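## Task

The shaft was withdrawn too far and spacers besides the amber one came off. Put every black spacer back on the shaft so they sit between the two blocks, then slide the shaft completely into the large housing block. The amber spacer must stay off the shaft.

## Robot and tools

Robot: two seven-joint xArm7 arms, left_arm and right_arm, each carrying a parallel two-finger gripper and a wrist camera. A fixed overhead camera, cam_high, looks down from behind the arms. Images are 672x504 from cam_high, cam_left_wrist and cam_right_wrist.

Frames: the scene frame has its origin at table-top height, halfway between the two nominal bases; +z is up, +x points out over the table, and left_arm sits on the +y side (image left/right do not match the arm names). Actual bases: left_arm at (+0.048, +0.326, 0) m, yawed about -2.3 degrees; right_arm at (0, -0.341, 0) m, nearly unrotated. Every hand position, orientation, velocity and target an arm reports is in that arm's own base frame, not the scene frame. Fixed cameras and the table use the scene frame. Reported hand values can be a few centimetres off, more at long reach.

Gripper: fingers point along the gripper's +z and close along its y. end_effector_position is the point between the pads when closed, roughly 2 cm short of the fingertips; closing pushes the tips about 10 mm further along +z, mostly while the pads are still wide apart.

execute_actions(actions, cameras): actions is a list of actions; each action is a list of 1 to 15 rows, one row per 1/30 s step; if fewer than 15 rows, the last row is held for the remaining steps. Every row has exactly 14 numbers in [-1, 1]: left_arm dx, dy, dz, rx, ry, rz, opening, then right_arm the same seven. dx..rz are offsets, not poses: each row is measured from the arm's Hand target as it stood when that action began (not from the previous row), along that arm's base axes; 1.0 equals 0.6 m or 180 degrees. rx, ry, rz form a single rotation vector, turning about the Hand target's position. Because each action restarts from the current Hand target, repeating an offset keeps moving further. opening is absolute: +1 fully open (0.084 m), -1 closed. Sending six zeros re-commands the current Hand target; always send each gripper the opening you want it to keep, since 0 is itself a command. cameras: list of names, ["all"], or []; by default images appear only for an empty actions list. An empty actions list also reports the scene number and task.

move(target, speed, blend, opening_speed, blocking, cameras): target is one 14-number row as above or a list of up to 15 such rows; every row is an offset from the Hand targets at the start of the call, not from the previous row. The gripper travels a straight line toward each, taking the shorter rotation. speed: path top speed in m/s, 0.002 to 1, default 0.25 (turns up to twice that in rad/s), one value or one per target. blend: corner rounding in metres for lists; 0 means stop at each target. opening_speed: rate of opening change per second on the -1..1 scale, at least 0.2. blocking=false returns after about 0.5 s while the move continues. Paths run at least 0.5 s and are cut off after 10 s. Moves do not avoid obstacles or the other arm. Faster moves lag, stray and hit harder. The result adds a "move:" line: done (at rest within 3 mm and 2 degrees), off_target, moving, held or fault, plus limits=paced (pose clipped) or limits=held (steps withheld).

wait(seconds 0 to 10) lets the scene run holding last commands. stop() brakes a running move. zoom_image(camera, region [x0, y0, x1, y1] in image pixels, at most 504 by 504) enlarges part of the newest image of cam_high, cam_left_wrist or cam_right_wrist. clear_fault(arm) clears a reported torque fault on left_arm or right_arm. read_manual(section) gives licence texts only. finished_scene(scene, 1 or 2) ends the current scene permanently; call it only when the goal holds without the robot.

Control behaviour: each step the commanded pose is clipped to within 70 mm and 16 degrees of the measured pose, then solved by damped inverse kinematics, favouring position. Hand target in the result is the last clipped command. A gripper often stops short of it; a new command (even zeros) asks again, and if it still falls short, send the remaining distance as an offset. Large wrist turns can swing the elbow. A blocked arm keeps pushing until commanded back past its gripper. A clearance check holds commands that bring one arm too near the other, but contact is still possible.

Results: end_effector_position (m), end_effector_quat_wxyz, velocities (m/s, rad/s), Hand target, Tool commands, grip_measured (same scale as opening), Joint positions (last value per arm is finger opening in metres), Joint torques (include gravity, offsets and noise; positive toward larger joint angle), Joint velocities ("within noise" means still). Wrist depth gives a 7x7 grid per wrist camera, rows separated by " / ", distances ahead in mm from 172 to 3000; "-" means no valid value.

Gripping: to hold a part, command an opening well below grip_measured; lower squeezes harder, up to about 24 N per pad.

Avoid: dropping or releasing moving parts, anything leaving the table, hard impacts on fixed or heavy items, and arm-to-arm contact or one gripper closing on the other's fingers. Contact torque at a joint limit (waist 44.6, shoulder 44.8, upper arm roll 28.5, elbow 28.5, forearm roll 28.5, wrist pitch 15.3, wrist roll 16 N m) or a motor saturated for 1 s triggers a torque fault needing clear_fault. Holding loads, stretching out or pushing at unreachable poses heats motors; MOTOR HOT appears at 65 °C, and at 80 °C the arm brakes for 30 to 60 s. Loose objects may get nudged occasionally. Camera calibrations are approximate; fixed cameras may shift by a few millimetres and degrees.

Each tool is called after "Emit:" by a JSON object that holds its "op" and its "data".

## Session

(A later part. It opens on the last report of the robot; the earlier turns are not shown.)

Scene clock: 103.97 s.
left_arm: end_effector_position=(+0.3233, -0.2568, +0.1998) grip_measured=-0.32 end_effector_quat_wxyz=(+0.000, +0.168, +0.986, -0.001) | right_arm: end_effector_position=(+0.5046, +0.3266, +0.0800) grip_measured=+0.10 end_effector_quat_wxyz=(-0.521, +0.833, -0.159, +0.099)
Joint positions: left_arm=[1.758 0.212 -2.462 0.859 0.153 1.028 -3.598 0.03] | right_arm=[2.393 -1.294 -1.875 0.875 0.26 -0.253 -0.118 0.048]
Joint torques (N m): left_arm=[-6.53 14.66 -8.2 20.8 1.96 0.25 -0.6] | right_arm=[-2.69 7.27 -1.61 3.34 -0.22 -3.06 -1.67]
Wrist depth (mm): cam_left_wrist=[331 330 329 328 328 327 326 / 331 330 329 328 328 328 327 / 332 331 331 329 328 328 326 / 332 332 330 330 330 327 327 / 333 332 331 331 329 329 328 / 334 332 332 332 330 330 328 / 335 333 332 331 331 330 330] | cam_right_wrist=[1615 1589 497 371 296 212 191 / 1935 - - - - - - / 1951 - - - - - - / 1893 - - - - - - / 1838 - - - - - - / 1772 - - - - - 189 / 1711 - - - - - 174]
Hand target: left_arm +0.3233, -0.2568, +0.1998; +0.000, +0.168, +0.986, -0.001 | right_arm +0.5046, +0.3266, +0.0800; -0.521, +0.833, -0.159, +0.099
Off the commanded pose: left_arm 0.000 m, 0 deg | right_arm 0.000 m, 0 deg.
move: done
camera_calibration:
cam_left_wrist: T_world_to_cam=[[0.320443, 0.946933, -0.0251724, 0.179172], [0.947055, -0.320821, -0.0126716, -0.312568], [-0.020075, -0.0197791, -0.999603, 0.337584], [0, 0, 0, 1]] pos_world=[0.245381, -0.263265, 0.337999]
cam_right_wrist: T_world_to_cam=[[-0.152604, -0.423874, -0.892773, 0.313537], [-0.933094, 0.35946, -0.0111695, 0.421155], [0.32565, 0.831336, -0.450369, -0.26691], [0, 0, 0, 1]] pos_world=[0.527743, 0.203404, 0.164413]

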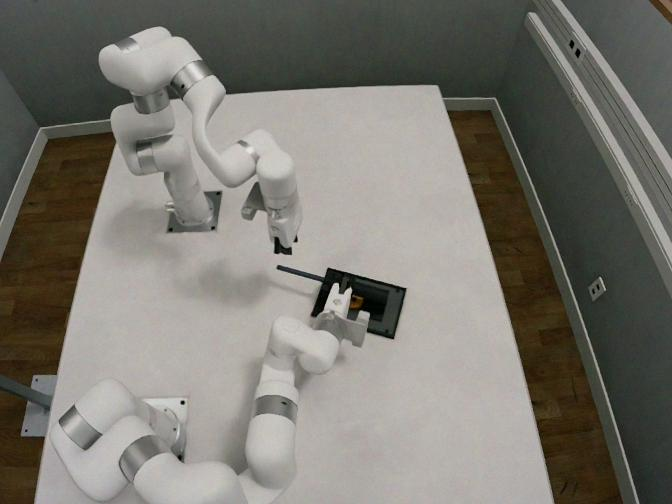

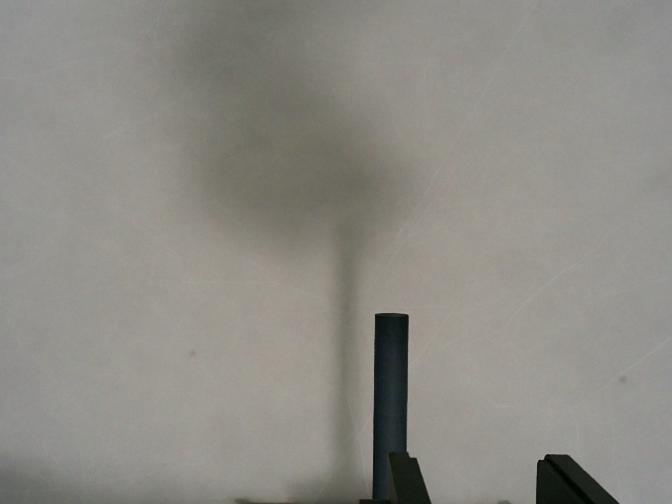

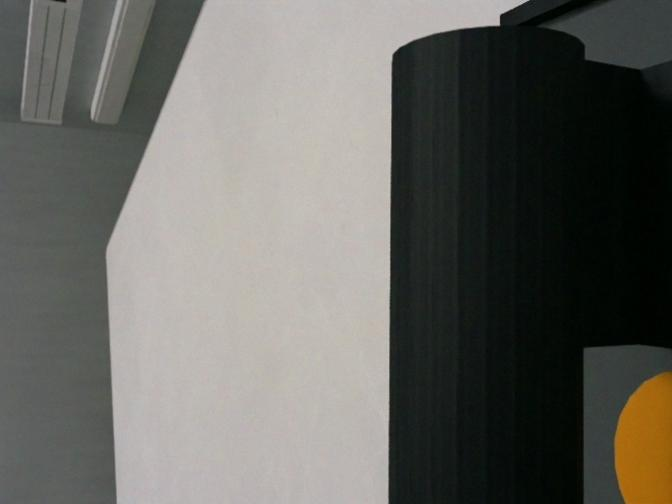

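Emit:
{"op": "move", "data": {"target": [[-0.0058,-0.0167,0,0,0,0,-0.3,0,0,0,0,0,0,-0.2],[-0.0058,-0.0167,-0.12,0,0,0,-0.3,0,0,0,0,0,0,-0.2]], "speed": 0.12, "cameras": ["cam_left_wrist"]}}

Scene clock: 105.93 s.
left_arm: end_effector_position=(+0.3198, -0.2668, +0.1279) grip_measured=-0.32 end_effector_quat_wxyz=(+0.000, +0.168, +0.986, -0.001) | right_arm: end_effector_position=(+0.5046, +0.3266, +0.0800) grip_measured=+0.10 end_effector_quat_wxyz=(-0.521, +0.833, -0.159, +0.099)
Joint positions: left_arm=[1.736 0.055 -2.433 0.76 0.048 0.801 -3.535 0.03] | right_arm=[2.393 -1.294 -1.875 0.875 0.26 -0.253 -0.118 0.048]
Joint torques (N m): left_arm=[-6.88 8.73 4.36 19.29 -1.61 -3.48 1.1] | right_arm=[-5.53 8.11 -1.57 3.29 0.03 -2.94 -1.66]
Wrist depth (mm): cam_left_wrist=[259 258 258 256 256 256 255 / 259 258 258 257 257 256 255 / 260 259 259 258 258 256 257 / 260 260 260 258 258 257 256 / 261 260 259 259 258 258 257 / 261 260 261 259 258 258 258 / 261 261 260 260 172 259 258] | cam_right_wrist=[1642 1578 494 370 296 212 191 / 1919 - - - - - - / 1974 - - - - - - / 1872 - - - - - - / 1809 - - - - - - / 1745 - - - - - 189 / 1728 - - - - - 174]
Hand target: left_arm +0.3198, -0.2668, +0.1278; +0.000, +0.168, +0.986, -0.001 | right_arm +0.5046, +0.3266, +0.0800; -0.521, +0.833, -0.159, +0.099
Off the commanded pose: left_arm 0.000 m, 0 deg | right_arm 0.000 m, 0 deg.
move: done
camera_calibration:
cam_left_wrist: T_world_to_cam=[[0.320533, 0.946903, -0.0251711, 0.188014], [0.947025, -0.320911, -0.0126698, -0.313423], [-0.0200748, -0.0197765, -0.999603, 0.265343], [0, 0, 0, 1]] pos_world=[0.241882, -0.273364, 0.265999]
Images, in order (width x height): cam_left_wrist 672x504.

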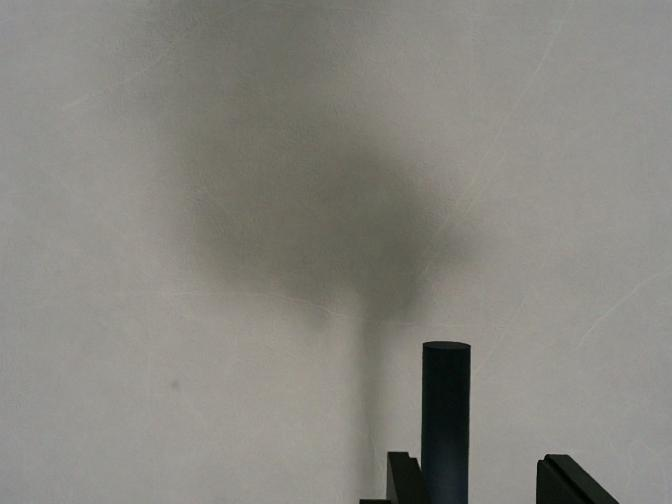

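Emit:
{"op": "move", "data": {"target": [-0.0011,-0.0032,-0.0697,0,0,0,-0.3,0,0,0,0,0,0,-0.2], "speed": 0.1}}

Emit:
{"op": "move", "data": {"target": [0,0,0,0,0,0,-0.95,0,0,0,0,0,0,-0.2], "opening_speed": 0.5, "cameras": ["cam_left_wrist"]}}

Scene clock: 107.17 s.
left_arm: end_effector_position=(+0.3191, -0.2687, +0.0860) grip_measured=-0.32 end_effector_quat_wxyz=(+0.000, +0.168, +0.986, -0.001) | right_arm: end_effector_position=(+0.5046, +0.3266, +0.0800) grip_measured=+0.10 end_effector_quat_wxyz=(-0.521, +0.833, -0.159, +0.099)
Joint positions: left_arm=[1.733 -0.065 -2.434 0.722 -0.07 0.673 -3.45 0.03] | right_arm=[2.393 -1.294 -1.875 0.875 0.26 -0.253 -0.118 0.048]
Joint torques (N m): left_arm=[5.72 9.91 -3.03 24.21 -1.75 -3.35 1.16] | right_arm=[-7.06 8.44 -1.6 3.33 0.02 -2.93 -1.79]
Wrist depth (mm): cam_left_wrist=[217 216 216 215 215 214 214 / 217 217 216 216 215 215 214 / 218 217 217 216 216 215 214 / 218 218 217 217 216 216 215 / 218 218 218 217 216 216 216 / 219 219 218 217 217 216 215 / 219 219 218 - 217 217 216] | cam_right_wrist=[1607 1604 497 370 296 212 191 / 1962 - - - - - - / 1957 - - - - - - / 1903 - - - - - - / 1828 - - - - - - / 1763 - - - - - 189 / 1694 - - - - - 174]
Hand target: left_arm +0.3191, -0.2687, +0.0860; +0.000, +0.168, +0.986, -0.001 | right_arm +0.5046, +0.3266, +0.0800; -0.521, +0.833, -0.159, +0.099
Off the commanded pose: left_arm 0.000 m, 0 deg | right_arm 0.000 m, 0 deg.
move: done

Scene clock: 108.67 s.
left_arm: end_effector_position=(+0.3191, -0.2688, +0.0860) grip_measured=-0.69 end_effector_quat_wxyz=(+0.000, +0.168, +0.986, -0.001) | right_arm: end_effector_position=(+0.5046, +0.3266, +0.0800) grip_measured=+0.10 end_effector_quat_wxyz=(-0.521, +0.833, -0.159, +0.099)
Joint positions: left_arm=[1.733 -0.065 -2.434 0.722 -0.07 0.673 -3.45 0.014] | right_arm=[2.393 -1.294 -1.875 0.875 0.26 -0.253 -0.118 0.048]
Joint torques (N m): left_arm=[13.22 17.25 16.47 21.91 2.81 1.98 0.75] | right_arm=[-6.91 9.4 -1.3 3.12 0.23 -2.7 -1.63]
Wrist depth (mm): cam_left_wrist=[217 216 216 215 215 214 214 / 218 217 216 216 215 215 214 / 218 217 217 216 215 215 215 / 218 218 217 217 216 215 215 / 219 218 217 217 216 216 215 / 219 218 218 217 217 216 216 / 219 219 218 - - 217 216] | cam_right_wrist=[1622 1574 497 371 296 212 191 / 1930 - - - - - - / 1946 - - - - - - / 1867 - - - - - - / 1833 - - - - - - / 1776 - - - - - 188 / 1723 - - - - - 174]
Hand target: left_arm +0.3191, -0.2687, +0.0860; +0.000, +0.168, +0.986, -0.001 | right_arm +0.5046, +0.3266, +0.0800; -0.521, +0.833, -0.159, +0.099
Off the commanded pose: left_arm 0.000 m, 0 deg | right_arm 0.000 m, 0 deg.
move: done
camera_calibration:
cam_left_wrist: T_world_to_cam=[[0.320655, 0.946863, -0.0251372, 0.188937], [0.946986, -0.32103, -0.0125727, -0.313944], [-0.0199744, -0.0197731, -0.999605, 0.223485], [0, 0, 0, 1]] pos_world=[0.241181, -0.275264, 0.224199]
Images, in order (width x height): cam_left_wrist 672x504.

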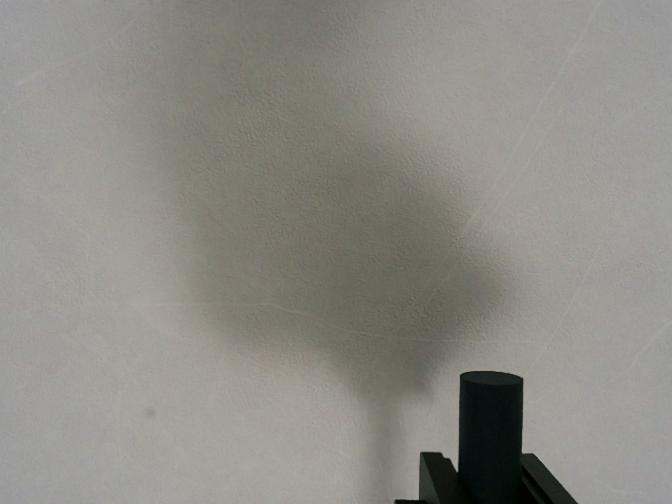

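Emit:
{"op": "move", "data": {"target": [0.0126,-0.0044,0,0,0,0,-0.95,0,0,0,0,0,0,-0.2], "speed": 0.03}}

Emit:
{"op": "move", "data": {"target": [0.0063,-0.0022,0,0,0,0,-0.95,0,0,0,0,0,0,-0.2], "speed": 0.03}}

Scene clock: 109.63 s.
left_arm: end_effector_position=(+0.3267, -0.2713, +0.0860) grip_measured=-0.69 end_effector_quat_wxyz=(+0.000, +0.168, +0.986, -0.001) | right_arm: end_effector_position=(+0.5047, +0.3265, +0.0800) grip_measured=+0.10 end_effector_quat_wxyz=(-0.521, +0.833, -0.159, +0.099)
Joint positions: left_arm=[1.742 -0.094 -2.435 0.75 -0.099 0.68 -3.422 0.014] | right_arm=[2.393 -1.294 -1.875 0.876 0.26 -0.253 -0.118 0.048]
Joint torques (N m): left_arm=[17.12 10.61 12.55 45.69 0.01 -9.17 1.13] | right_arm=[-5.01 9.88 -0.64 -5.26 0.48 0.45 -1.63]
Wrist depth (mm): cam_left_wrist=[216 216 216 215 214 214 213 / 217 217 216 215 215 214 214 / 217 216 216 216 215 215 214 / 218 217 217 216 216 215 214 / 218 217 217 216 216 215 215 / 218 218 217 217 216 216 215 / 218 218 218 - - 216 216] | cam_right_wrist=[1638 1619 495 371 318 221 191 / 1908 - - - - - - / 1940 - - - - - - / 1898 - - - - - - / 1852 - - - - - - / 1763 - - - - 207 189 / 1706 - - - - - 174]
Hand target: left_arm +0.3267, -0.2714, +0.0860; +0.000, +0.168, +0.986, -0.001 | right_arm +0.5046, +0.3266, +0.0800; -0.521, +0.833, -0.159, +0.099
Off the commanded pose: left_arm 0.000 m, 0 deg | right_arm 0.000 m, 0 deg.
move: done

Scene clock: 110.37 s.
left_arm: end_effector_position=(+0.3304, -0.2727, +0.0860) grip_measured=-0.69 end_effector_quat_wxyz=(+0.000, +0.168, +0.986, -0.001) | right_arm: end_effector_position=(+0.5046, +0.3266, +0.0800) grip_measured=+0.10 end_effector_quat_wxyz=(-0.521, +0.833, -0.159, +0.099)
Joint positions: left_arm=[1.746 -0.108 -2.437 0.764 -0.113 0.684 -3.409 0.014] | right_arm=[2.393 -1.294 -1.875 0.875 0.26 -0.253 -0.118 0.048]
Joint torques (N m): left_arm=[16.51 11.54 12.73 45.42 0.07 -9.2 1.09] | right_arm=[-2.37 10.04 -0.47 -5.07 0.71 1.81 -1.51]
Wrist depth (mm): cam_left_wrist=[217 217 215 215 214 214 213 / 217 217 216 215 215 214 214 / 217 217 216 216 215 215 214 / 218 217 216 216 216 215 215 / 218 217 217 216 216 215 215 / 218 218 217 217 217 215 215 / 219 218 217 - - 216 216] | cam_right_wrist=[1615 1626 498 370 318 221 191 / 1908 - - - - - - / 1974 - - - - - - / 1882 - - - - - - / 1847 - - - - - - / 1767 - - - - 207 189 / 1681 - - - - - 174]
Hand target: left_arm +0.3305, -0.2727, +0.0860; +0.000, +0.168, +0.986, -0.001 | right_arm +0.5046, +0.3266, +0.0800; -0.521, +0.833, -0.159, +0.099
Off the commanded pose: left_arm 0.000 m, 0 deg | right_arm 0.000 m, 0 deg.
move: done

Emit:
{"op": "move", "data": {"target": [0.0126,-0.0044,0,0,0,0,-0.95,0,0,0,0,0,0,-0.2], "speed": 0.03}}

Emit:
{"op": "move", "data": {"target": [0.0126,-0.0044,0,0,0,0,-0.95,0,0,0,0,0,0,-0.2], "speed": 0.03, "cameras": ["all"]}}

Emit:
{"op": "zoom_image", "data": {"camera": "cam_high", "region": [270, 250, 420, 350]}}

Scene clock: 111.33 s.
left_arm: end_effector_position=(+0.3380, -0.2753, +0.0860) grip_measured=-0.69 end_effector_quat_wxyz=(+0.000, +0.168, +0.986, -0.001) | right_arm: end_effector_position=(+0.5046, +0.3266, +0.0800) grip_measured=+0.10 end_effector_quat_wxyz=(-0.521, +0.833, -0.159, +0.099)
Joint positions: left_arm=[1.757 -0.136 -2.44 0.792 -0.14 0.692 -3.383 0.014] | right_arm=[2.393 -1.294 -1.875 0.875 0.26 -0.253 -0.118 0.048]
Joint torques (N m): left_arm=[16.95 11.02 13.21 43.09 -0.08 -9.09 1.08] | right_arm=[1.22 10.4 0.19 -1.66 1.13 1.68 -1.3]
Wrist depth (mm): cam_left_wrist=[217 216 216 215 214 214 214 / 217 216 216 215 215 215 214 / 217 216 216 215 215 215 214 / 218 217 217 216 216 215 215 / 218 217 217 216 216 215 215 / 218 218 217 216 216 216 215 / 219 218 218 - - 216 215] | cam_right_wrist=[1611 1645 496 372 318 221 191 / 1877 - - - - - - / 1979 - - - - - - / 1893 - - - - - - / 1842 - - - - - - / 1781 - - - - 208 189 / 1698 - - - - - 174]
Hand target: left_arm +0.3380, -0.2753, +0.0860; +0.000, +0.168, +0.986, -0.001 | right_arm +0.5046, +0.3266, +0.0800; -0.521, +0.833, -0.159, +0.099
Off the commanded pose: left_arm 0.000 m, 0 deg | right_arm 0.000 m, 0 deg.
move: done

Scene clock: 112.13 s.
left_arm: end_effector_position=(+0.3451, -0.2777, +0.0858) grip_measured=-0.69 end_effector_quat_wxyz=(-0.001, +0.168, +0.986, -0.001) | right_arm: end_effector_position=(+0.5046, +0.3266, +0.0800) grip_measured=+0.10 end_effector_quat_wxyz=(-0.521, +0.833, -0.159, +0.099)
Joint positions: left_arm=[1.769 -0.163 -2.444 0.821 -0.165 0.703 -3.359 0.014] | right_arm=[2.393 -1.294 -1.875 0.875 0.26 -0.253 -0.118 0.048]
Joint torques (N m): left_arm=[20.58 11.49 19.85 49.99 0.67 -12.55 0.85] | right_arm=[3.87 10.73 0.37 0.07 1.87 1.48 -1.27]
Wrist depth (mm): cam_left_wrist=[217 216 216 215 215 214 214 / 217 217 216 215 215 214 214 / 217 216 216 215 215 215 214 / 217 216 216 216 216 215 214 / 218 217 216 216 215 215 215 / 218 217 217 216 216 215 215 / 218 217 217 - - 216 215] | cam_right_wrist=[1638 1649 499 373 318 222 191 / 1882 - - - - - - / 1985 - - - - - - / 1919 - - - - - - / 1842 - - - - - - / 1772 - - - - 208 189 / 1711 - - - - - 174]
Hand target: left_arm +0.3456, -0.2780, +0.0860; +0.000, +0.168, +0.986, -0.001 | right_arm +0.5046, +0.3266, +0.0800; -0.521, +0.833, -0.159, +0.099
Off the commanded pose: left_arm 0.001 m, 0 deg | right_arm 0.000 m, 0 deg.
move: done
camera_calibration:
cam_left_wrist: T_world_to_cam=[[0.320608, 0.946889, -0.024736, 0.189083], [0.946964, -0.321012, -0.0145038, -0.341247], [-0.021674, -0.018774, -0.999589, 0.224472], [0, 0, 0, 1]] pos_world=[0.267392, -0.28437, 0.224108]
cam_right_wrist: T_world_to_cam=[[-0.152521, -0.423907, -0.892771, 0.3135], [-0.933107, 0.359422, -0.0112492, 0.421183], [0.32565, 0.831335, -0.45037, -0.266909], [0, 0, 0, 1]] pos_world=[0.527743, 0.203403, 0.164413]

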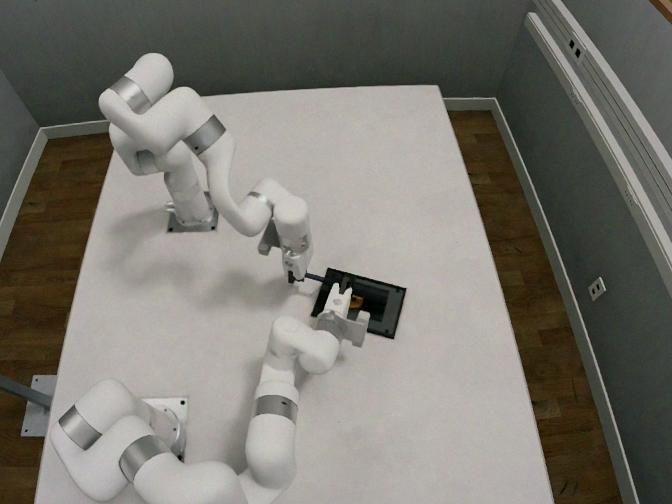

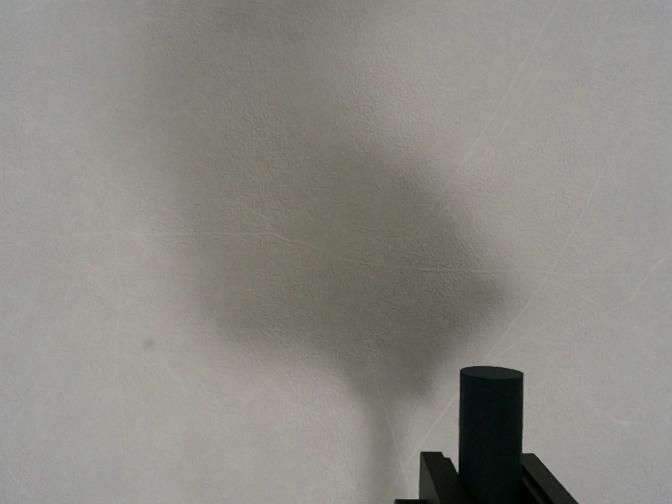

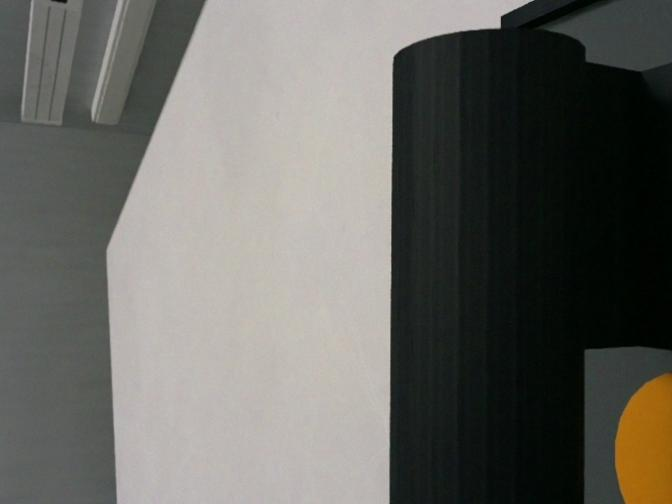

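Scaled by 3.360 from the camera's 672x504 image, which has a finer 960x720 frame.

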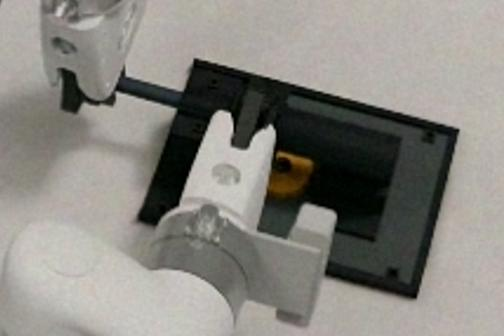

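Emit:
{"op": "move", "data": {"target": [0.0063,-0.0022,0,0,0,0,-0.95,0,0,0,0,0,0,-0.2], "speed": 0.03}}

Scene clock: 113.10 s.
left_arm: end_effector_position=(+0.3487, -0.2789, +0.0857) grip_measured=-0.69 end_effector_quat_wxyz=(-0.001, +0.168, +0.986, +0.000) | right_arm: end_effector_position=(+0.5046, +0.3266, +0.0800) grip_measured=+0.10 end_effector_quat_wxyz=(-0.521, +0.833, -0.159, +0.099)
Joint positions: left_arm=[1.776 -0.177 -2.447 0.835 -0.177 0.708 -3.347 0.014] | right_arm=[2.393 -1.294 -1.875 0.875 0.26 -0.253 -0.118 0.048]
Joint torques (N m): left_arm=[22 13.09 22.51 52.33 1.05 -12.93 0.99] | right_arm=[4.28 11.31 0.84 0.16 2.7 1.42 -0.96]
Wrist depth (mm): cam_left_wrist=[216 216 215 215 214 214 214 / 217 216 216 215 215 214 214 / 216 216 216 215 215 214 214 / 217 216 216 215 215 215 214 / 217 217 216 216 215 215 214 / 217 217 216 216 216 215 214 / 218 217 217 - - 215 215] | cam_right_wrist=[1600 1649 498 372 318 221 191 / 1877 - - - - - - / 1968 - - - - - - / 1898 - - - - - - / 1838 - - - - - - / 1745 - - - - 208 189 / 1690 - - - - - 174]
Hand target: left_arm +0.3494, -0.2793, +0.0860; +0.000, +0.168, +0.986, -0.001 | right_arm +0.5046, +0.3266, +0.0800; -0.521, +0.833, -0.159, +0.099
Off the commanded pose: left_arm 0.001 m, 0 deg | right_arm 0.000 m, 0 deg.
move: done

Emit:
{"op": "move", "data": {"target": [0.0079,-0.0028,0,0,0,0,-0.95,0,0,0,0,0,0,-0.2], "speed": 0.03, "cameras": ["cam_left_wrist","cam_high","cam_right_wrist"]}}

Scene clock: 113.97 s.
left_arm: end_effector_position=(+0.3534, -0.2805, +0.0856) grip_measured=-0.69 end_effector_quat_wxyz=(-0.001, +0.168, +0.986, +0.000) | right_arm: end_effector_position=(+0.5046, +0.3266, +0.0800) grip_measured=+0.10 end_effector_quat_wxyz=(-0.521, +0.833, -0.159, +0.099)
Joint positions: left_arm=[1.784 -0.194 -2.45 0.854 -0.192 0.714 -3.333 0.014] | right_arm=[2.393 -1.294 -1.875 0.875 0.26 -0.253 -0.118 0.048]
Joint torques (N m): left_arm=[22.43 14.3 23.4 53.19 1.27 -13.4 1.1] | right_arm=[3.47 11.33 0.95 0.14 3.27 1.36 -0.67]
Wrist depth (mm): cam_left_wrist=[216 216 215 215 214 214 213 / 216 216 215 215 215 214 214 / 216 216 216 215 215 214 214 / 217 217 216 215 215 214 214 / 217 217 216 216 215 215 214 / 217 217 216 216 216 215 214 / 218 217 217 - - 215 214] | cam_right_wrist=[1649 1653 498 372 317 221 191 / 1908 - - - - - - / 1974 - - - - - - / 1888 - - - - - - / 1847 - - - - - - / 1763 - - - - 208 189 / 1690 - - - - - 174]
Hand target: left_arm +0.3541, -0.2810, +0.0860; +0.000, +0.168, +0.986, -0.001 | right_arm +0.5046, +0.3266, +0.0800; -0.521, +0.833, -0.159, +0.099
Off the commanded pose: left_arm 0.001 m, 0 deg | right_arm 0.000 m, 0 deg.
move: done
camera_calibration:
cam_left_wrist: T_world_to_cam=[[0.320372, 0.946976, -0.0244573, 0.189069], [0.947023, -0.320789, -0.0155541, -0.349825], [-0.022575, -0.0181786, -0.99958, 0.224924], [0, 0, 0, 1]] pos_world=[0.275798, -0.287175, 0.224012]
cam_right_wrist: T_world_to_cam=[[-0.152491, -0.423834, -0.892811, 0.313475], [-0.933107, 0.359423, -0.0112513, 0.421183], [0.325665, 0.831373, -0.450291, -0.266938], [0, 0, 0, 1]] pos_world=[0.527743, 0.203404, 0.164413]

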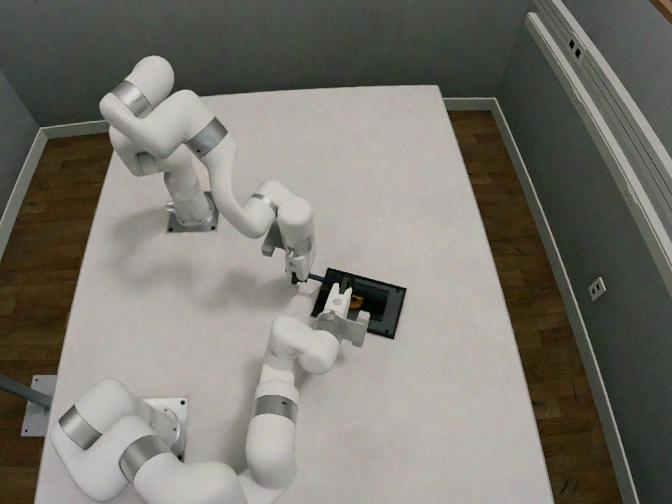

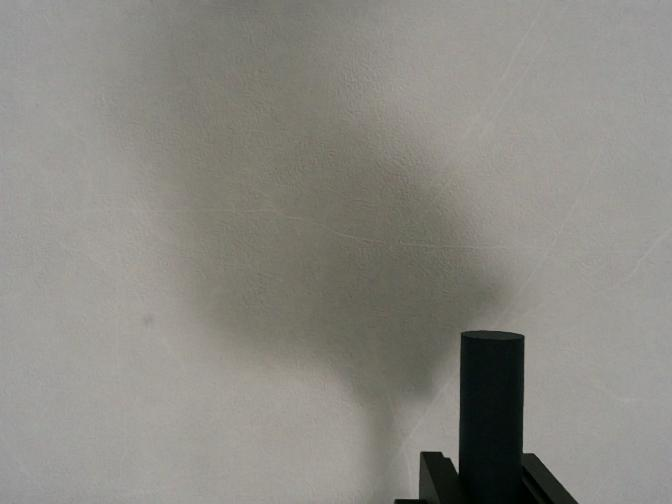

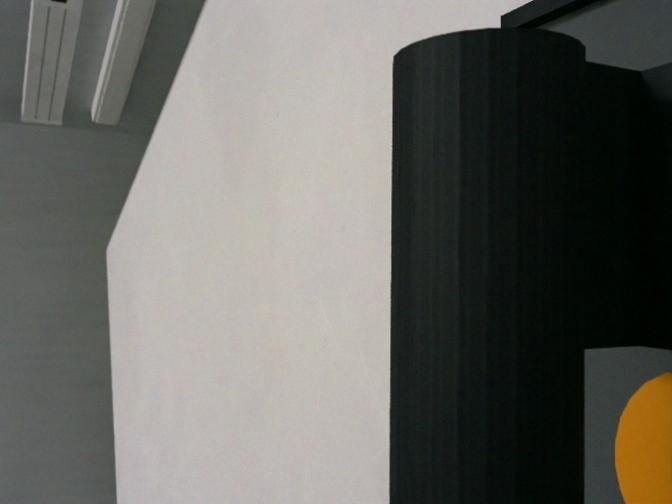

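Emit:
{"op": "move", "data": {"target": [[0,0,0,0,0,0,-0.4,0,0,0,0,0,0,-0.2],[0,0,0.2,0,0,0,-0.4,0,0,0,0,0,0,-0.2],[0.366,0.157,0.25,-0.236,0.0825,0,-0.4,0,0,0,0,0,0,-0.2],[0.366,0.157,0.107,-0.236,0.0825,0,-0.4,0,0,0,0,0,0,-0.2]], "speed": 0.2, "blend": [0,0.02,0.03,0], "cameras": ["cam_left_wrist"]}}

Emit:
{"op": "zoom_image", "data": {"camera": "cam_left_wrist", "region": [220, 190, 340, 310]}}

Scene clock: 118.97 s.
left_arm: end_effector_position=(+0.5737, -0.1868, +0.1502) grip_measured=-0.42 end_effector_quat_wxyz=(-0.064, +0.155, +0.910, -0.378) | right_arm: end_effector_position=(+0.5046, +0.3266, +0.0800) grip_measured=+0.09 end_effector_quat_wxyz=(-0.521, +0.833, -0.159, +0.099)
Joint positions: left_arm=[2.648 -0.812 -2.442 1.778 -1.162 1.654 -2.428 0.026] | right_arm=[2.393 -1.294 -1.875 0.875 0.26 -0.253 -0.118 0.048]
Joint torques (N m): left_arm=[5.53 25.8 5.41 24.42 -2.84 -1.93 1.07] | right_arm=[-3.09 13.08 1.37 0.58 4.52 -2.44 -0.42]
Wrist depth (mm): cam_left_wrist=[757 569 414 380 338 294 260 / 698 568 287 365 330 287 260 / 646 535 283 283 317 287 260 / 281 266 265 282 326 286 259 / 646 533 275 350 323 286 260 / 749 564 279 308 318 286 259 / 744 564 - 307 313 287 260] | cam_right_wrist=[1630 1585 497 371 296 221 191 / 1882 - - - - - - / 1957 - - - - - - / 258 - - - - - - / 225 - - - - - - / 1763 - - - - - 189 / 1715 - - - - - 174]
Hand target: left_arm +0.5737, -0.1868, +0.1502; -0.064, +0.155, +0.910, -0.378 | right_arm +0.5046, +0.3266, +0.0800; -0.521, +0.833, -0.159, +0.099
Off the commanded pose: left_arm 0.000 m, 0 deg | right_arm 0.000 m, 0 deg.
move: done
camera_calibration:
cam_left_wrist: T_world_to_cam=[[0.218049, 0.653744, -0.72462, 0.140512], [0.943124, -0.332066, -0.0157858, -0.527276], [-0.250941, -0.679964, -0.688968, 0.256907], [0, 0, 0, 1]] pos_world=[0.531117, -0.0922613, 0.270495]
Images, in order (width x height): cam_left_wrist 672x504.

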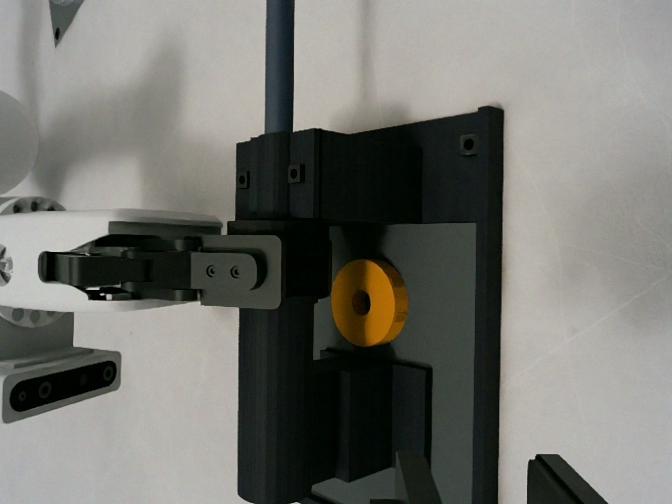

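Scaled by 4.200 from the camera's 672x504 image, which has a finer 960x720 frame.

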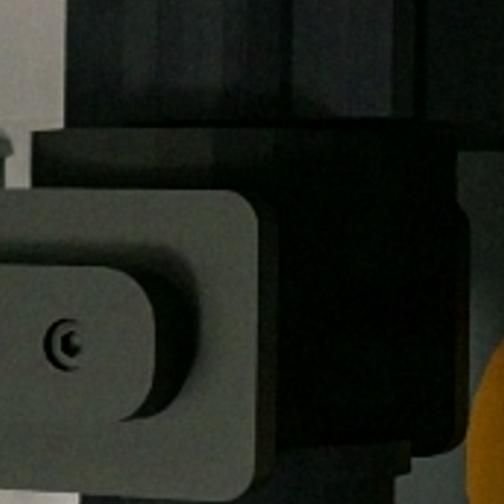

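Emit:
{"op": "move", "data": {"target": [0.0147,-0.066,-0.05,-0.131,0.046,0,-0.55,0,0,0,0,0,0,-0.2], "speed": 0.1, "cameras": ["cam_left_wrist"]}}

Emit:
{"op": "zoom_image", "data": {"camera": "cam_left_wrist", "region": [340, 150, 490, 290]}}

Scene clock: 121.70 s.
left_arm: end_effector_position=(+0.5825, -0.2264, +0.1202) grip_measured=-0.57 end_effector_quat_wxyz=(-0.096, +0.137, +0.807, -0.566) | right_arm: end_effector_position=(+0.5046, +0.3266, +0.0800) grip_measured=+0.09 end_effector_quat_wxyz=(-0.521, +0.833, -0.159, +0.099)
Joint positions: left_arm=[2.88 -1.052 -2.666 1.973 -1.431 1.846 -2.403 0.019] | right_arm=[2.393 -1.294 -1.875 0.875 0.26 -0.253 -0.118 0.048]
Joint torques (N m): left_arm=[5.51 29.51 0.93 23.8 -3.08 2.6 -0.82] | right_arm=[-6.18 14.12 1.44 0.75 4.54 -2.53 -0.39]
Wrist depth (mm): cam_left_wrist=[670 2340 1010 - 355 310 252 / 385 408 832 - 238 249 250 / 508 393 280 244 242 276 247 / 552 370 280 243 254 274 247 / 1877 1968 2038 - 255 274 246 / 1776 1903 1946 - 256 265 245 / 1758 1813 1857 - 265 265 245] | cam_right_wrist=[1630 1593 499 371 296 221 191 / 1867 - - - - - - / 253 214 - - - - - / 227 208 230 - - - - / 1828 - - - - - - / 1758 - - - - - 189 / 1715 - - - - - 174]
Hand target: left_arm +0.5825, -0.2264, +0.1202; -0.096, +0.137, +0.807, -0.566 | right_arm +0.5046, +0.3266, +0.0800; -0.521, +0.833, -0.159, +0.099
Off the commanded pose: left_arm 0.000 m, 0 deg | right_arm 0.000 m, 0 deg.
move: done
camera_calibration:
cam_left_wrist: T_world_to_cam=[[0.0952812, 0.304052, -0.947879, 0.161932], [0.940946, -0.338271, -0.0139229, -0.549547], [-0.324873, -0.890576, -0.318327, 0.162371], [0, 0, 0, 1]] pos_world=[0.554414, -0.0905275, 0.197528]
Images, in order (width x height): cam_left_wrist 672x504.

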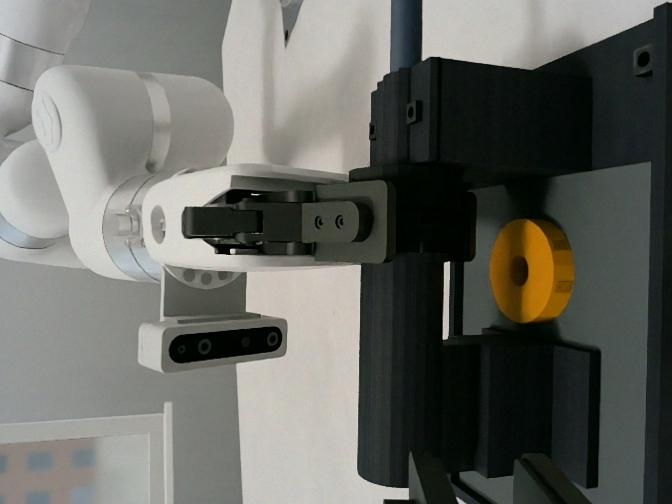

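Scaled by 3.360 from the camera's 672x504 image, which has a finer 960x720 frame.

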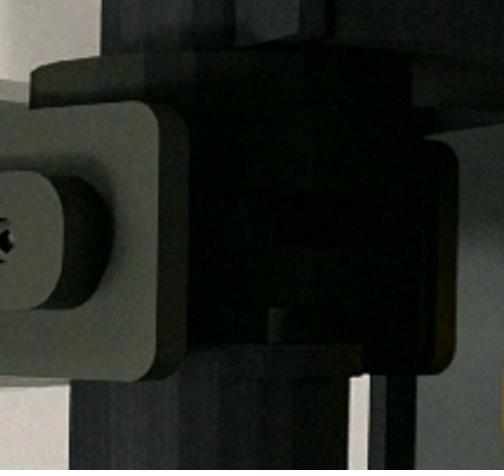

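Emit:
{"op": "move", "data": {"target": [[0,0,0,0,0,0,-0.55,0,0,0,0,0,0,0.35],[0,0,0,0,0,0,-0.55,-0.0385,-0.0975,0.0511,0,0,0,0.35]], "speed": 0.06, "cameras": ["cam_left_wrist","cam_right_wrist"]}}

Emit:
{"op": "zoom_image", "data": {"camera": "cam_left_wrist", "region": [340, 150, 490, 290]}}

Scene clock: 124.07 s.
left_arm: end_effector_position=(+0.5825, -0.2264, +0.1202) grip_measured=-0.57 end_effector_quat_wxyz=(-0.096, +0.137, +0.807, -0.566) | right_arm: end_effector_position=(+0.4815, +0.2681, +0.1106) grip_measured=+0.34 end_effector_quat_wxyz=(-0.521, +0.833, -0.159, +0.099)
Joint positions: left_arm=[2.88 -1.052 -2.666 1.973 -1.431 1.846 -2.403 0.019] | right_arm=[2.144 -1.194 -1.797 0.705 0.271 -0.166 -0.105 0.059]
Joint torques (N m): left_arm=[6.08 29.43 0.81 23.92 -3.28 2.53 -0.7] | right_arm=[-5.81 15.34 19.19 0.55 1.11 1.32 1.52]
Wrist depth (mm): cam_left_wrist=[701 2317 1017 - 355 310 252 / 444 497 1010 - 238 248 250 / 448 376 340 348 242 276 247 / 470 343 299 347 254 274 247 / 1888 1957 2026 - 254 273 246 / 1795 1872 1930 - 256 264 245 / 1732 1799 1857 - 265 265 245] | cam_right_wrist=[1665 1690 588 440 351 271 229 / 1991 1940 585 439 190 264 228 / 401 740 - - 189 206 211 / 298 286 304 - 189 206 211 / 1903 1022 - - 189 249 217 / 1847 1004 - - 188 246 215 / 1758 998 - 194 185 261 216]
Hand target: left_arm +0.5825, -0.2264, +0.1202; -0.096, +0.137, +0.807, -0.566 | right_arm +0.4815, +0.2681, +0.1106; -0.521, +0.833, -0.159, +0.099
Off the commanded pose: left_arm 0.000 m, 0 deg | right_arm 0.000 m, 0 deg.
move: done
camera_calibration:
cam_left_wrist: T_world_to_cam=[[0.0952812, 0.304052, -0.947879, 0.161837], [0.940946, -0.338271, -0.0139229, -0.549548], [-0.324873, -0.890576, -0.318327, 0.162339], [0, 0, 0, 1]] pos_world=[0.554414, -0.0905275, 0.197428]
cam_right_wrist: T_world_to_cam=[[-0.152604, -0.423874, -0.892773, 0.312666], [-0.933094, 0.35946, -0.0111695, 0.420936], [0.32565, 0.831336, -0.450369, -0.197011], [0, 0, 0, 1]] pos_world=[0.504643, 0.145004, 0.195113]
Images, in order (width x height): cam_left_wrist 672x504, cam_right_wrist 672x504.

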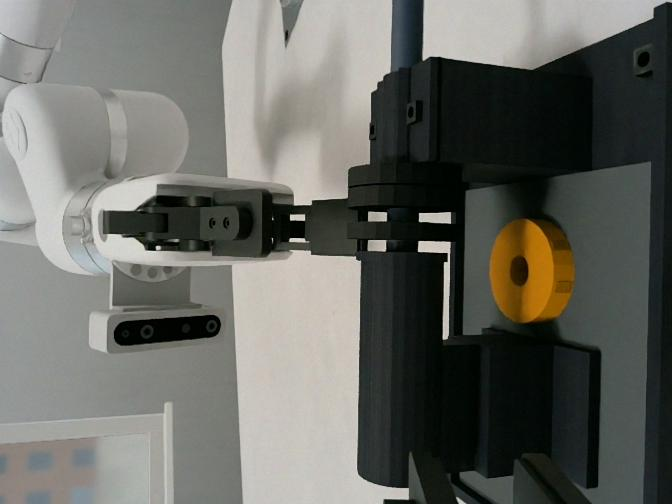

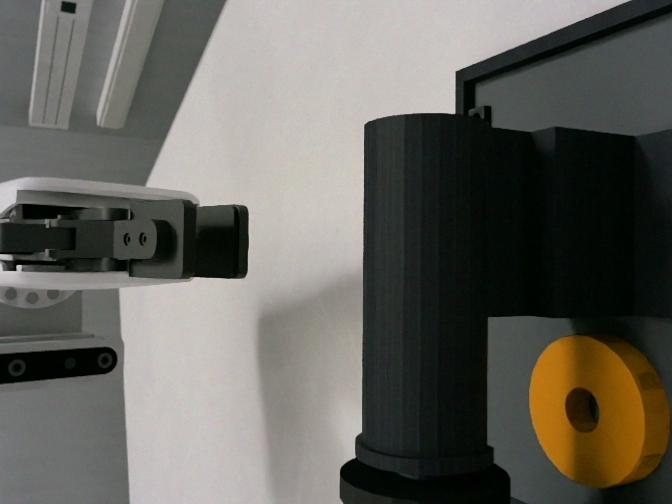

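Scaled by 3.360 from the camera's 672x504 image, which has a finer 960x720 frame.

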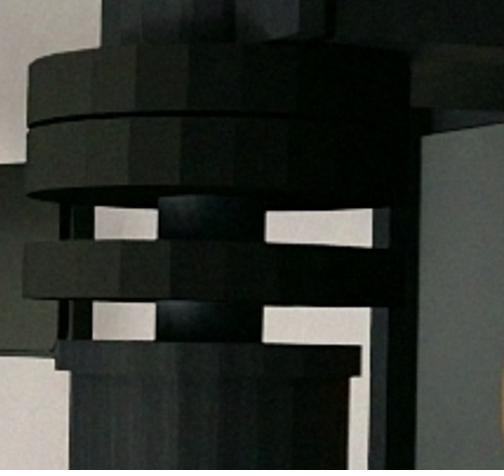

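Emit:
{"op": "move", "data": {"target": [[0,0.03,0.2,0,0,0,-0.3,-0.055,-0.14,0.1,0,0,0,0.35],[-0.3807,-0.091,0.133,0.367,-0.128,0,-0.3,-0.055,-0.14,0.1,0,0,0,0.35],[-0.3807,-0.091,-0.057,0.367,-0.128,0,-0.3,-0.055,-0.14,0.1,0,0,0,0.35],[-0.3807,-0.091,-0.057,0.367,-0.128,0,-0.9,-0.055,-0.14,0.1,0,0,0,0.35]], "speed": [0.2,0.2,0.12,0.1], "blend": [0.03,0.01,0,0], "cameras": ["cam_left_wrist"]}}

Scene clock: 129.93 s.
left_arm: end_effector_position=(+0.3541, -0.2811, +0.0860) grip_measured=-0.69 end_effector_quat_wxyz=(+0.000, +0.168, +0.986, -0.001) | right_arm: end_effector_position=(+0.4485, +0.1841, +0.1706) grip_measured=+0.34 end_effector_quat_wxyz=(-0.521, +0.833, -0.159, +0.099)
Joint positions: left_arm=[1.874 -0.182 -2.54 0.854 -0.161 0.71 -3.356 0.014] | right_arm=[1.696 -1.042 -1.581 0.534 0.28 0.091 -0.042 0.059]
Joint torques (N m): left_arm=[9.46 14.13 10.57 16 2.54 -1.52 0.65] | right_arm=[-6.16 11.64 16.85 3.65 -3.46 1.17 1.55]
Wrist depth (mm): cam_left_wrist=[217 216 216 215 215 214 214 / 218 217 216 216 215 215 214 / 218 217 217 216 216 215 215 / 218 218 217 216 216 215 215 / 219 218 218 217 217 216 215 / 219 218 218 217 217 216 215 / 220 219 218 - - 216 216] | cam_right_wrist=[1741 1767 1763 583 438 368 318 / 2026 2068 771 579 437 356 299 / 2112 2228 765 632 298 323 306 / 2008 2125 766 626 298 315 306 / 1996 2020 760 625 296 329 305 / 1893 1935 760 625 296 336 304 / 1847 1908 757 - 288 306 307]
Hand target: left_arm +0.3541, -0.2810, +0.0860; +0.000, +0.168, +0.986, -0.001 | right_arm +0.4485, +0.1841, +0.1706; -0.521, +0.833, -0.159, +0.099
Off the commanded pose: left_arm 0.000 m, 0 deg | right_arm 0.000 m, 0 deg.
move: done
camera_calibration:
cam_left_wrist: T_world_to_cam=[[0.319827, 0.947125, -0.0257855, 0.189875], [0.947241, -0.320235, -0.013535, -0.350795], [-0.0210767, -0.0200962, -0.999576, 0.22425], [0, 0, 0, 1]] pos_world=[0.276287, -0.287665, 0.224303]
Images, in order (width x height): cam_left_wrist 672x504.

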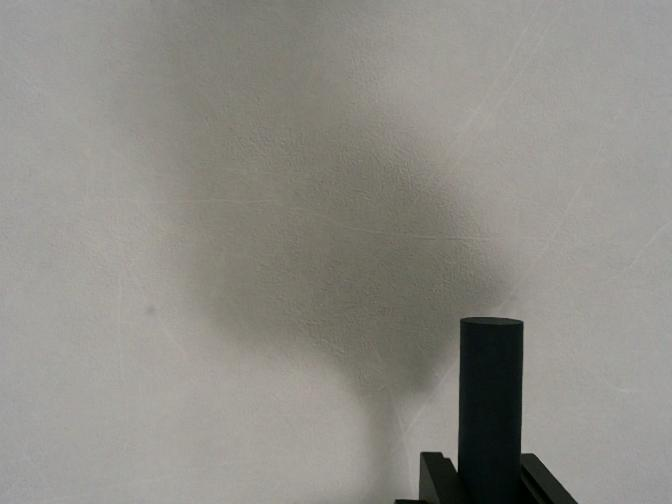

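Emit:
{"op": "move", "data": {"target": [0.0157,-0.0055,0,0,0,0,-0.95,0,0,0,0,0,0,0.35], "speed": 0.03, "cameras": ["cam_left_wrist"]}}

Scene clock: 130.87 s.
left_arm: end_effector_position=(+0.3628, -0.2838, +0.0856) grip_measured=-0.69 end_effector_quat_wxyz=(-0.002, +0.168, +0.986, -0.001) | right_arm: end_effector_position=(+0.4485, +0.1841, +0.1706) grip_measured=+0.34 end_effector_quat_wxyz=(-0.521, +0.833, -0.159, +0.099)
Joint positions: left_arm=[1.888 -0.213 -2.544 0.89 -0.185 0.724 -3.332 0.014] | right_arm=[1.696 -1.042 -1.581 0.534 0.28 0.091 -0.042 0.059]
Joint torques (N m): left_arm=[22.35 16.28 23.11 53.17 0.9 -13.32 1.11] | right_arm=[-6.15 11.69 16.73 3.56 -3.27 1.01 1.4]
Wrist depth (mm): cam_left_wrist=[216 216 216 215 214 214 213 / 217 216 216 215 214 214 214 / 217 216 216 215 215 214 214 / 217 216 216 215 215 214 214 / 217 216 216 216 215 214 214 / 217 217 216 216 215 215 214 / 217 217 216 - - 215 214] | cam_right_wrist=[1732 1804 1781 583 438 370 317 / 2014 2074 774 579 437 355 300 / 2151 2220 769 633 298 323 305 / 2044 2132 769 626 298 316 306 / 1951 2038 767 624 297 330 305 / 1908 1930 764 624 296 336 304 / 1838 1877 755 - 288 306 306]
Hand target: left_arm +0.3635, -0.2843, +0.0860; +0.000, +0.168, +0.986, -0.001 | right_arm +0.4485, +0.1841, +0.1706; -0.521, +0.833, -0.159, +0.099
Off the commanded pose: left_arm 0.001 m, 0 deg | right_arm 0.000 m, 0 deg.
move: done
camera_calibration:
cam_left_wrist: T_world_to_cam=[[0.319543, 0.947243, -0.0249761, 0.189644], [0.947278, -0.319989, -0.0164532, -0.359651], [-0.0235772, -0.0184018, -0.999553, 0.225298], [0, 0, 0, 1]] pos_world=[0.285402, -0.290577, 0.224016]
Images, in order (width x height): cam_left_wrist 672x504.

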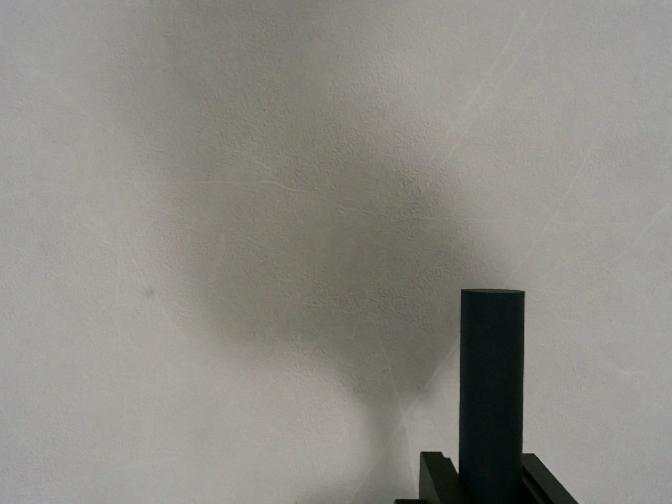

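Emit:
{"op": "move", "data": {"target": [[0.003,-0.001,0,0,0,0,-1,0,0,0,0,0,0,0.35],[0.0044,0.0026,0,0,0,0,-1,0,0,0,0,0,0,0.35],[0.0038,-0.0055,0,0,0,0,-1,0,0,0,0,0,0,0.35],[0.0055,-0.0018,0.0035,0,0,0,-1,0,0,0,0,0,0,0.35],[0.007,-0.0022,-0.0035,0,0,0,-1,0,0,0,0,0,0,0.35],[0.009,-0.003,0,0,0,0,-1,0,0,0,0,0,0,0.35]], "speed": 0.03, "blend": 0.0005, "cameras": ["cam_left_wrist"]}}

Scene clock: 132.83 s.
left_arm: end_effector_position=(+0.3689, -0.2861, +0.0860) grip_measured=-0.69 end_effector_quat_wxyz=(+0.000, +0.168, +0.986, -0.001) | right_arm: end_effector_position=(+0.4485, +0.1841, +0.1706) grip_measured=+0.34 end_effector_quat_wxyz=(-0.521, +0.833, -0.159, +0.099)
Joint positions: left_arm=[1.897 -0.231 -2.547 0.912 -0.197 0.729 -3.319 0.014] | right_arm=[1.696 -1.042 -1.581 0.534 0.28 0.091 -0.042 0.059]
Joint torques (N m): left_arm=[17.48 20.85 17.6 39.63 0.69 -4.53 1.17] | right_arm=[-5.75 11.9 16.83 3.93 -3.23 1.1 1.48]
Wrist depth (mm): cam_left_wrist=[217 216 215 215 214 214 213 / 217 216 216 215 215 214 214 / 217 217 216 215 215 214 214 / 217 217 216 216 215 215 214 / 218 217 216 216 215 215 214 / 218 218 217 216 216 215 215 / 218 218 217 - - 215 215] | cam_right_wrist=[1758 1772 1776 582 437 368 319 / 2062 2074 778 583 438 355 300 / 2132 2228 771 626 298 324 306 / 2050 2062 768 627 297 316 305 / 1991 2038 765 627 296 328 305 / 1898 1919 760 622 293 336 304 / 1838 1877 756 619 295 306 306]
Hand target: left_arm +0.3689, -0.2861, +0.0860; +0.000, +0.168, +0.986, -0.001 | right_arm +0.4485, +0.1841, +0.1706; -0.521, +0.833, -0.159, +0.099
Off the commanded pose: left_arm 0.000 m, 0 deg | right_arm 0.000 m, 0 deg.
move: done; blend cut to 0 m at target 1
camera_calibration:
cam_left_wrist: T_world_to_cam=[[0.319612, 0.947202, -0.0256311, 0.189895], [0.947312, -0.32002, -0.0136981, -0.366433], [-0.0211773, -0.0199025, -0.999578, 0.22445], [0, 0, 0, 1]] pos_world=[0.291187, -0.292667, 0.224203]
Images, in order (width x height): cam_left_wrist 672x504.

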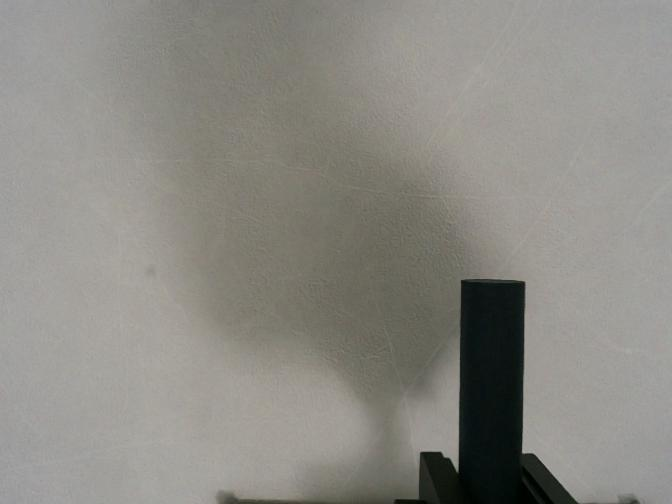

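Emit:
{"op": "move", "data": {"target": [0.0189,-0.0066,0,0,0,0,-1,0,0,0,0,0,0,0.35], "speed": 0.03, "cameras": ["cam_left_wrist"]}}

Scene clock: 133.77 s.
left_arm: end_effector_position=(+0.3803, -0.2900, +0.0860) grip_measured=-0.69 end_effector_quat_wxyz=(+0.000, +0.168, +0.986, -0.001) | right_arm: end_effector_position=(+0.4485, +0.1841, +0.1706) grip_measured=+0.34 end_effector_quat_wxyz=(-0.521, +0.833, -0.159, +0.099)
Joint positions: left_arm=[1.916 -0.268 -2.554 0.957 -0.222 0.745 -3.295 0.014] | right_arm=[1.696 -1.042 -1.581 0.534 0.28 0.091 -0.042 0.059]
Joint torques (N m): left_arm=[17.56 21.05 18.22 39.27 0.46 -4.8 1.26] | right_arm=[-6.53 11.53 16.8 4.09 -3.37 1.04 1.37]
Wrist depth (mm): cam_left_wrist=[217 216 216 215 214 214 213 / 217 216 216 215 215 214 214 / 217 217 216 215 215 215 214 / 218 217 216 216 215 215 215 / 218 217 217 216 216 215 215 / 218 218 217 217 216 215 215 / 219 218 217 - - 215 215] | cam_right_wrist=[1732 1776 1772 583 437 369 318 / 2032 2056 777 582 435 356 300 / 2093 2242 775 627 298 323 306 / 2038 2080 769 632 297 316 306 / 1968 1991 761 626 297 329 305 / 1908 1935 764 303 294 336 305 / 1857 1877 754 622 301 306 307]
Hand target: left_arm +0.3803, -0.2900, +0.0860; +0.000, +0.168, +0.986, -0.001 | right_arm +0.4485, +0.1841, +0.1706; -0.521, +0.833, -0.159, +0.099
Off the commanded pose: left_arm 0.000 m, 0 deg | right_arm 0.000 m, 0 deg.
move: done
camera_calibration:
cam_left_wrist: T_world_to_cam=[[0.319522, 0.947232, -0.0256323, 0.190017], [0.947342, -0.31993, -0.0137, -0.378366], [-0.0211776, -0.0199051, -0.999578, 0.224711], [0, 0, 0, 1]] pos_world=[0.302487, -0.296568, 0.224303]
Images, in order (width x height): cam_left_wrist 672x504.

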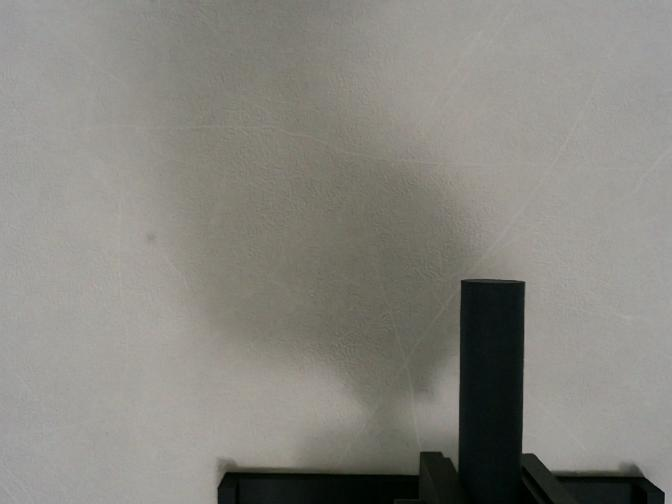

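Emit:
{"op": "move", "data": {"target": [[0.0173,-0.006,0,0,0,0,-1,0,0,0,0,0,0,0.35],[0.0173,-0.006,0,0,0,0,-0.4,0,0,0,0,0,0,0.35],[-0.0535,0.0186,0,0,0,0,-0.4,0,0,0,0,0,0,0.35],[-0.0535,0.0186,0,0,0,0,-1,0,0,0,0,0,0,0.35],[-0.0063,0.0022,0,0,0,0,-1,0,0,0,0,0,0,0.35]], "speed": [0.03,0.05,0.08,0.05,0.04], "cameras": ["cam_left_wrist"]}}

Scene clock: 139.30 s.
left_arm: end_effector_position=(+0.3765, -0.2887, +0.0860) grip_measured=-0.69 end_effector_quat_wxyz=(+0.000, +0.168, +0.986, -0.001) | right_arm: end_effector_position=(+0.4485, +0.1841, +0.1706) grip_measured=+0.34 end_effector_quat_wxyz=(-0.521, +0.833, -0.159, +0.099)
Joint positions: left_arm=[1.909 -0.256 -2.551 0.942 -0.214 0.739 -3.303 0.014] | right_arm=[1.696 -1.042 -1.581 0.534 0.28 0.091 -0.042 0.059]
Joint torques (N m): left_arm=[15 8.96 10.5 20.66 0.13 -1.32 0.98] | right_arm=[-5.78 11.69 16.71 4.5 -3.3 0.87 1.37]
Wrist depth (mm): cam_left_wrist=[217 216 216 215 215 214 214 / 218 217 216 216 215 215 214 / 218 217 217 216 216 215 214 / 218 218 217 216 216 215 215 / 218 218 217 217 216 215 215 / 219 218 218 217 216 216 215 / 219 219 218 217 217 216 216] | cam_right_wrist=[1763 1809 1799 584 436 369 318 / 2044 2062 775 582 436 356 299 / 2132 2192 771 629 298 323 307 / 2044 2074 771 627 297 316 305 / 1979 2008 762 625 297 329 305 / 1930 1930 758 303 293 336 305 / 1833 1882 754 620 302 306 306]
Hand target: left_arm +0.3765, -0.2887, +0.0860; +0.000, +0.168, +0.986, -0.001 | right_arm +0.4485, +0.1841, +0.1706; -0.521, +0.833, -0.159, +0.099
Off the commanded pose: left_arm 0.000 m, 0 deg | right_arm 0.000 m, 0 deg.
move: done
camera_calibration:
cam_left_wrist: T_world_to_cam=[[0.319612, 0.947202, -0.0256311, 0.189963], [0.947312, -0.32002, -0.0136981, -0.374368], [-0.0211773, -0.0199025, -0.999578, 0.224657], [0, 0, 0, 1]] pos_world=[0.298687, -0.295267, 0.224303]
Images, in order (width x height): cam_left_wrist 672x504.

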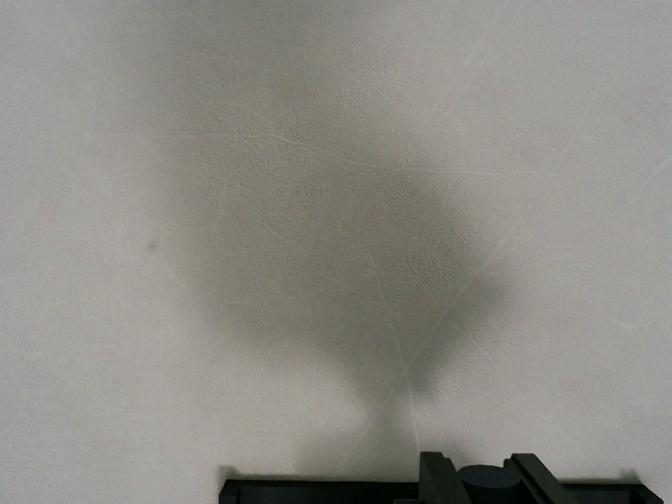

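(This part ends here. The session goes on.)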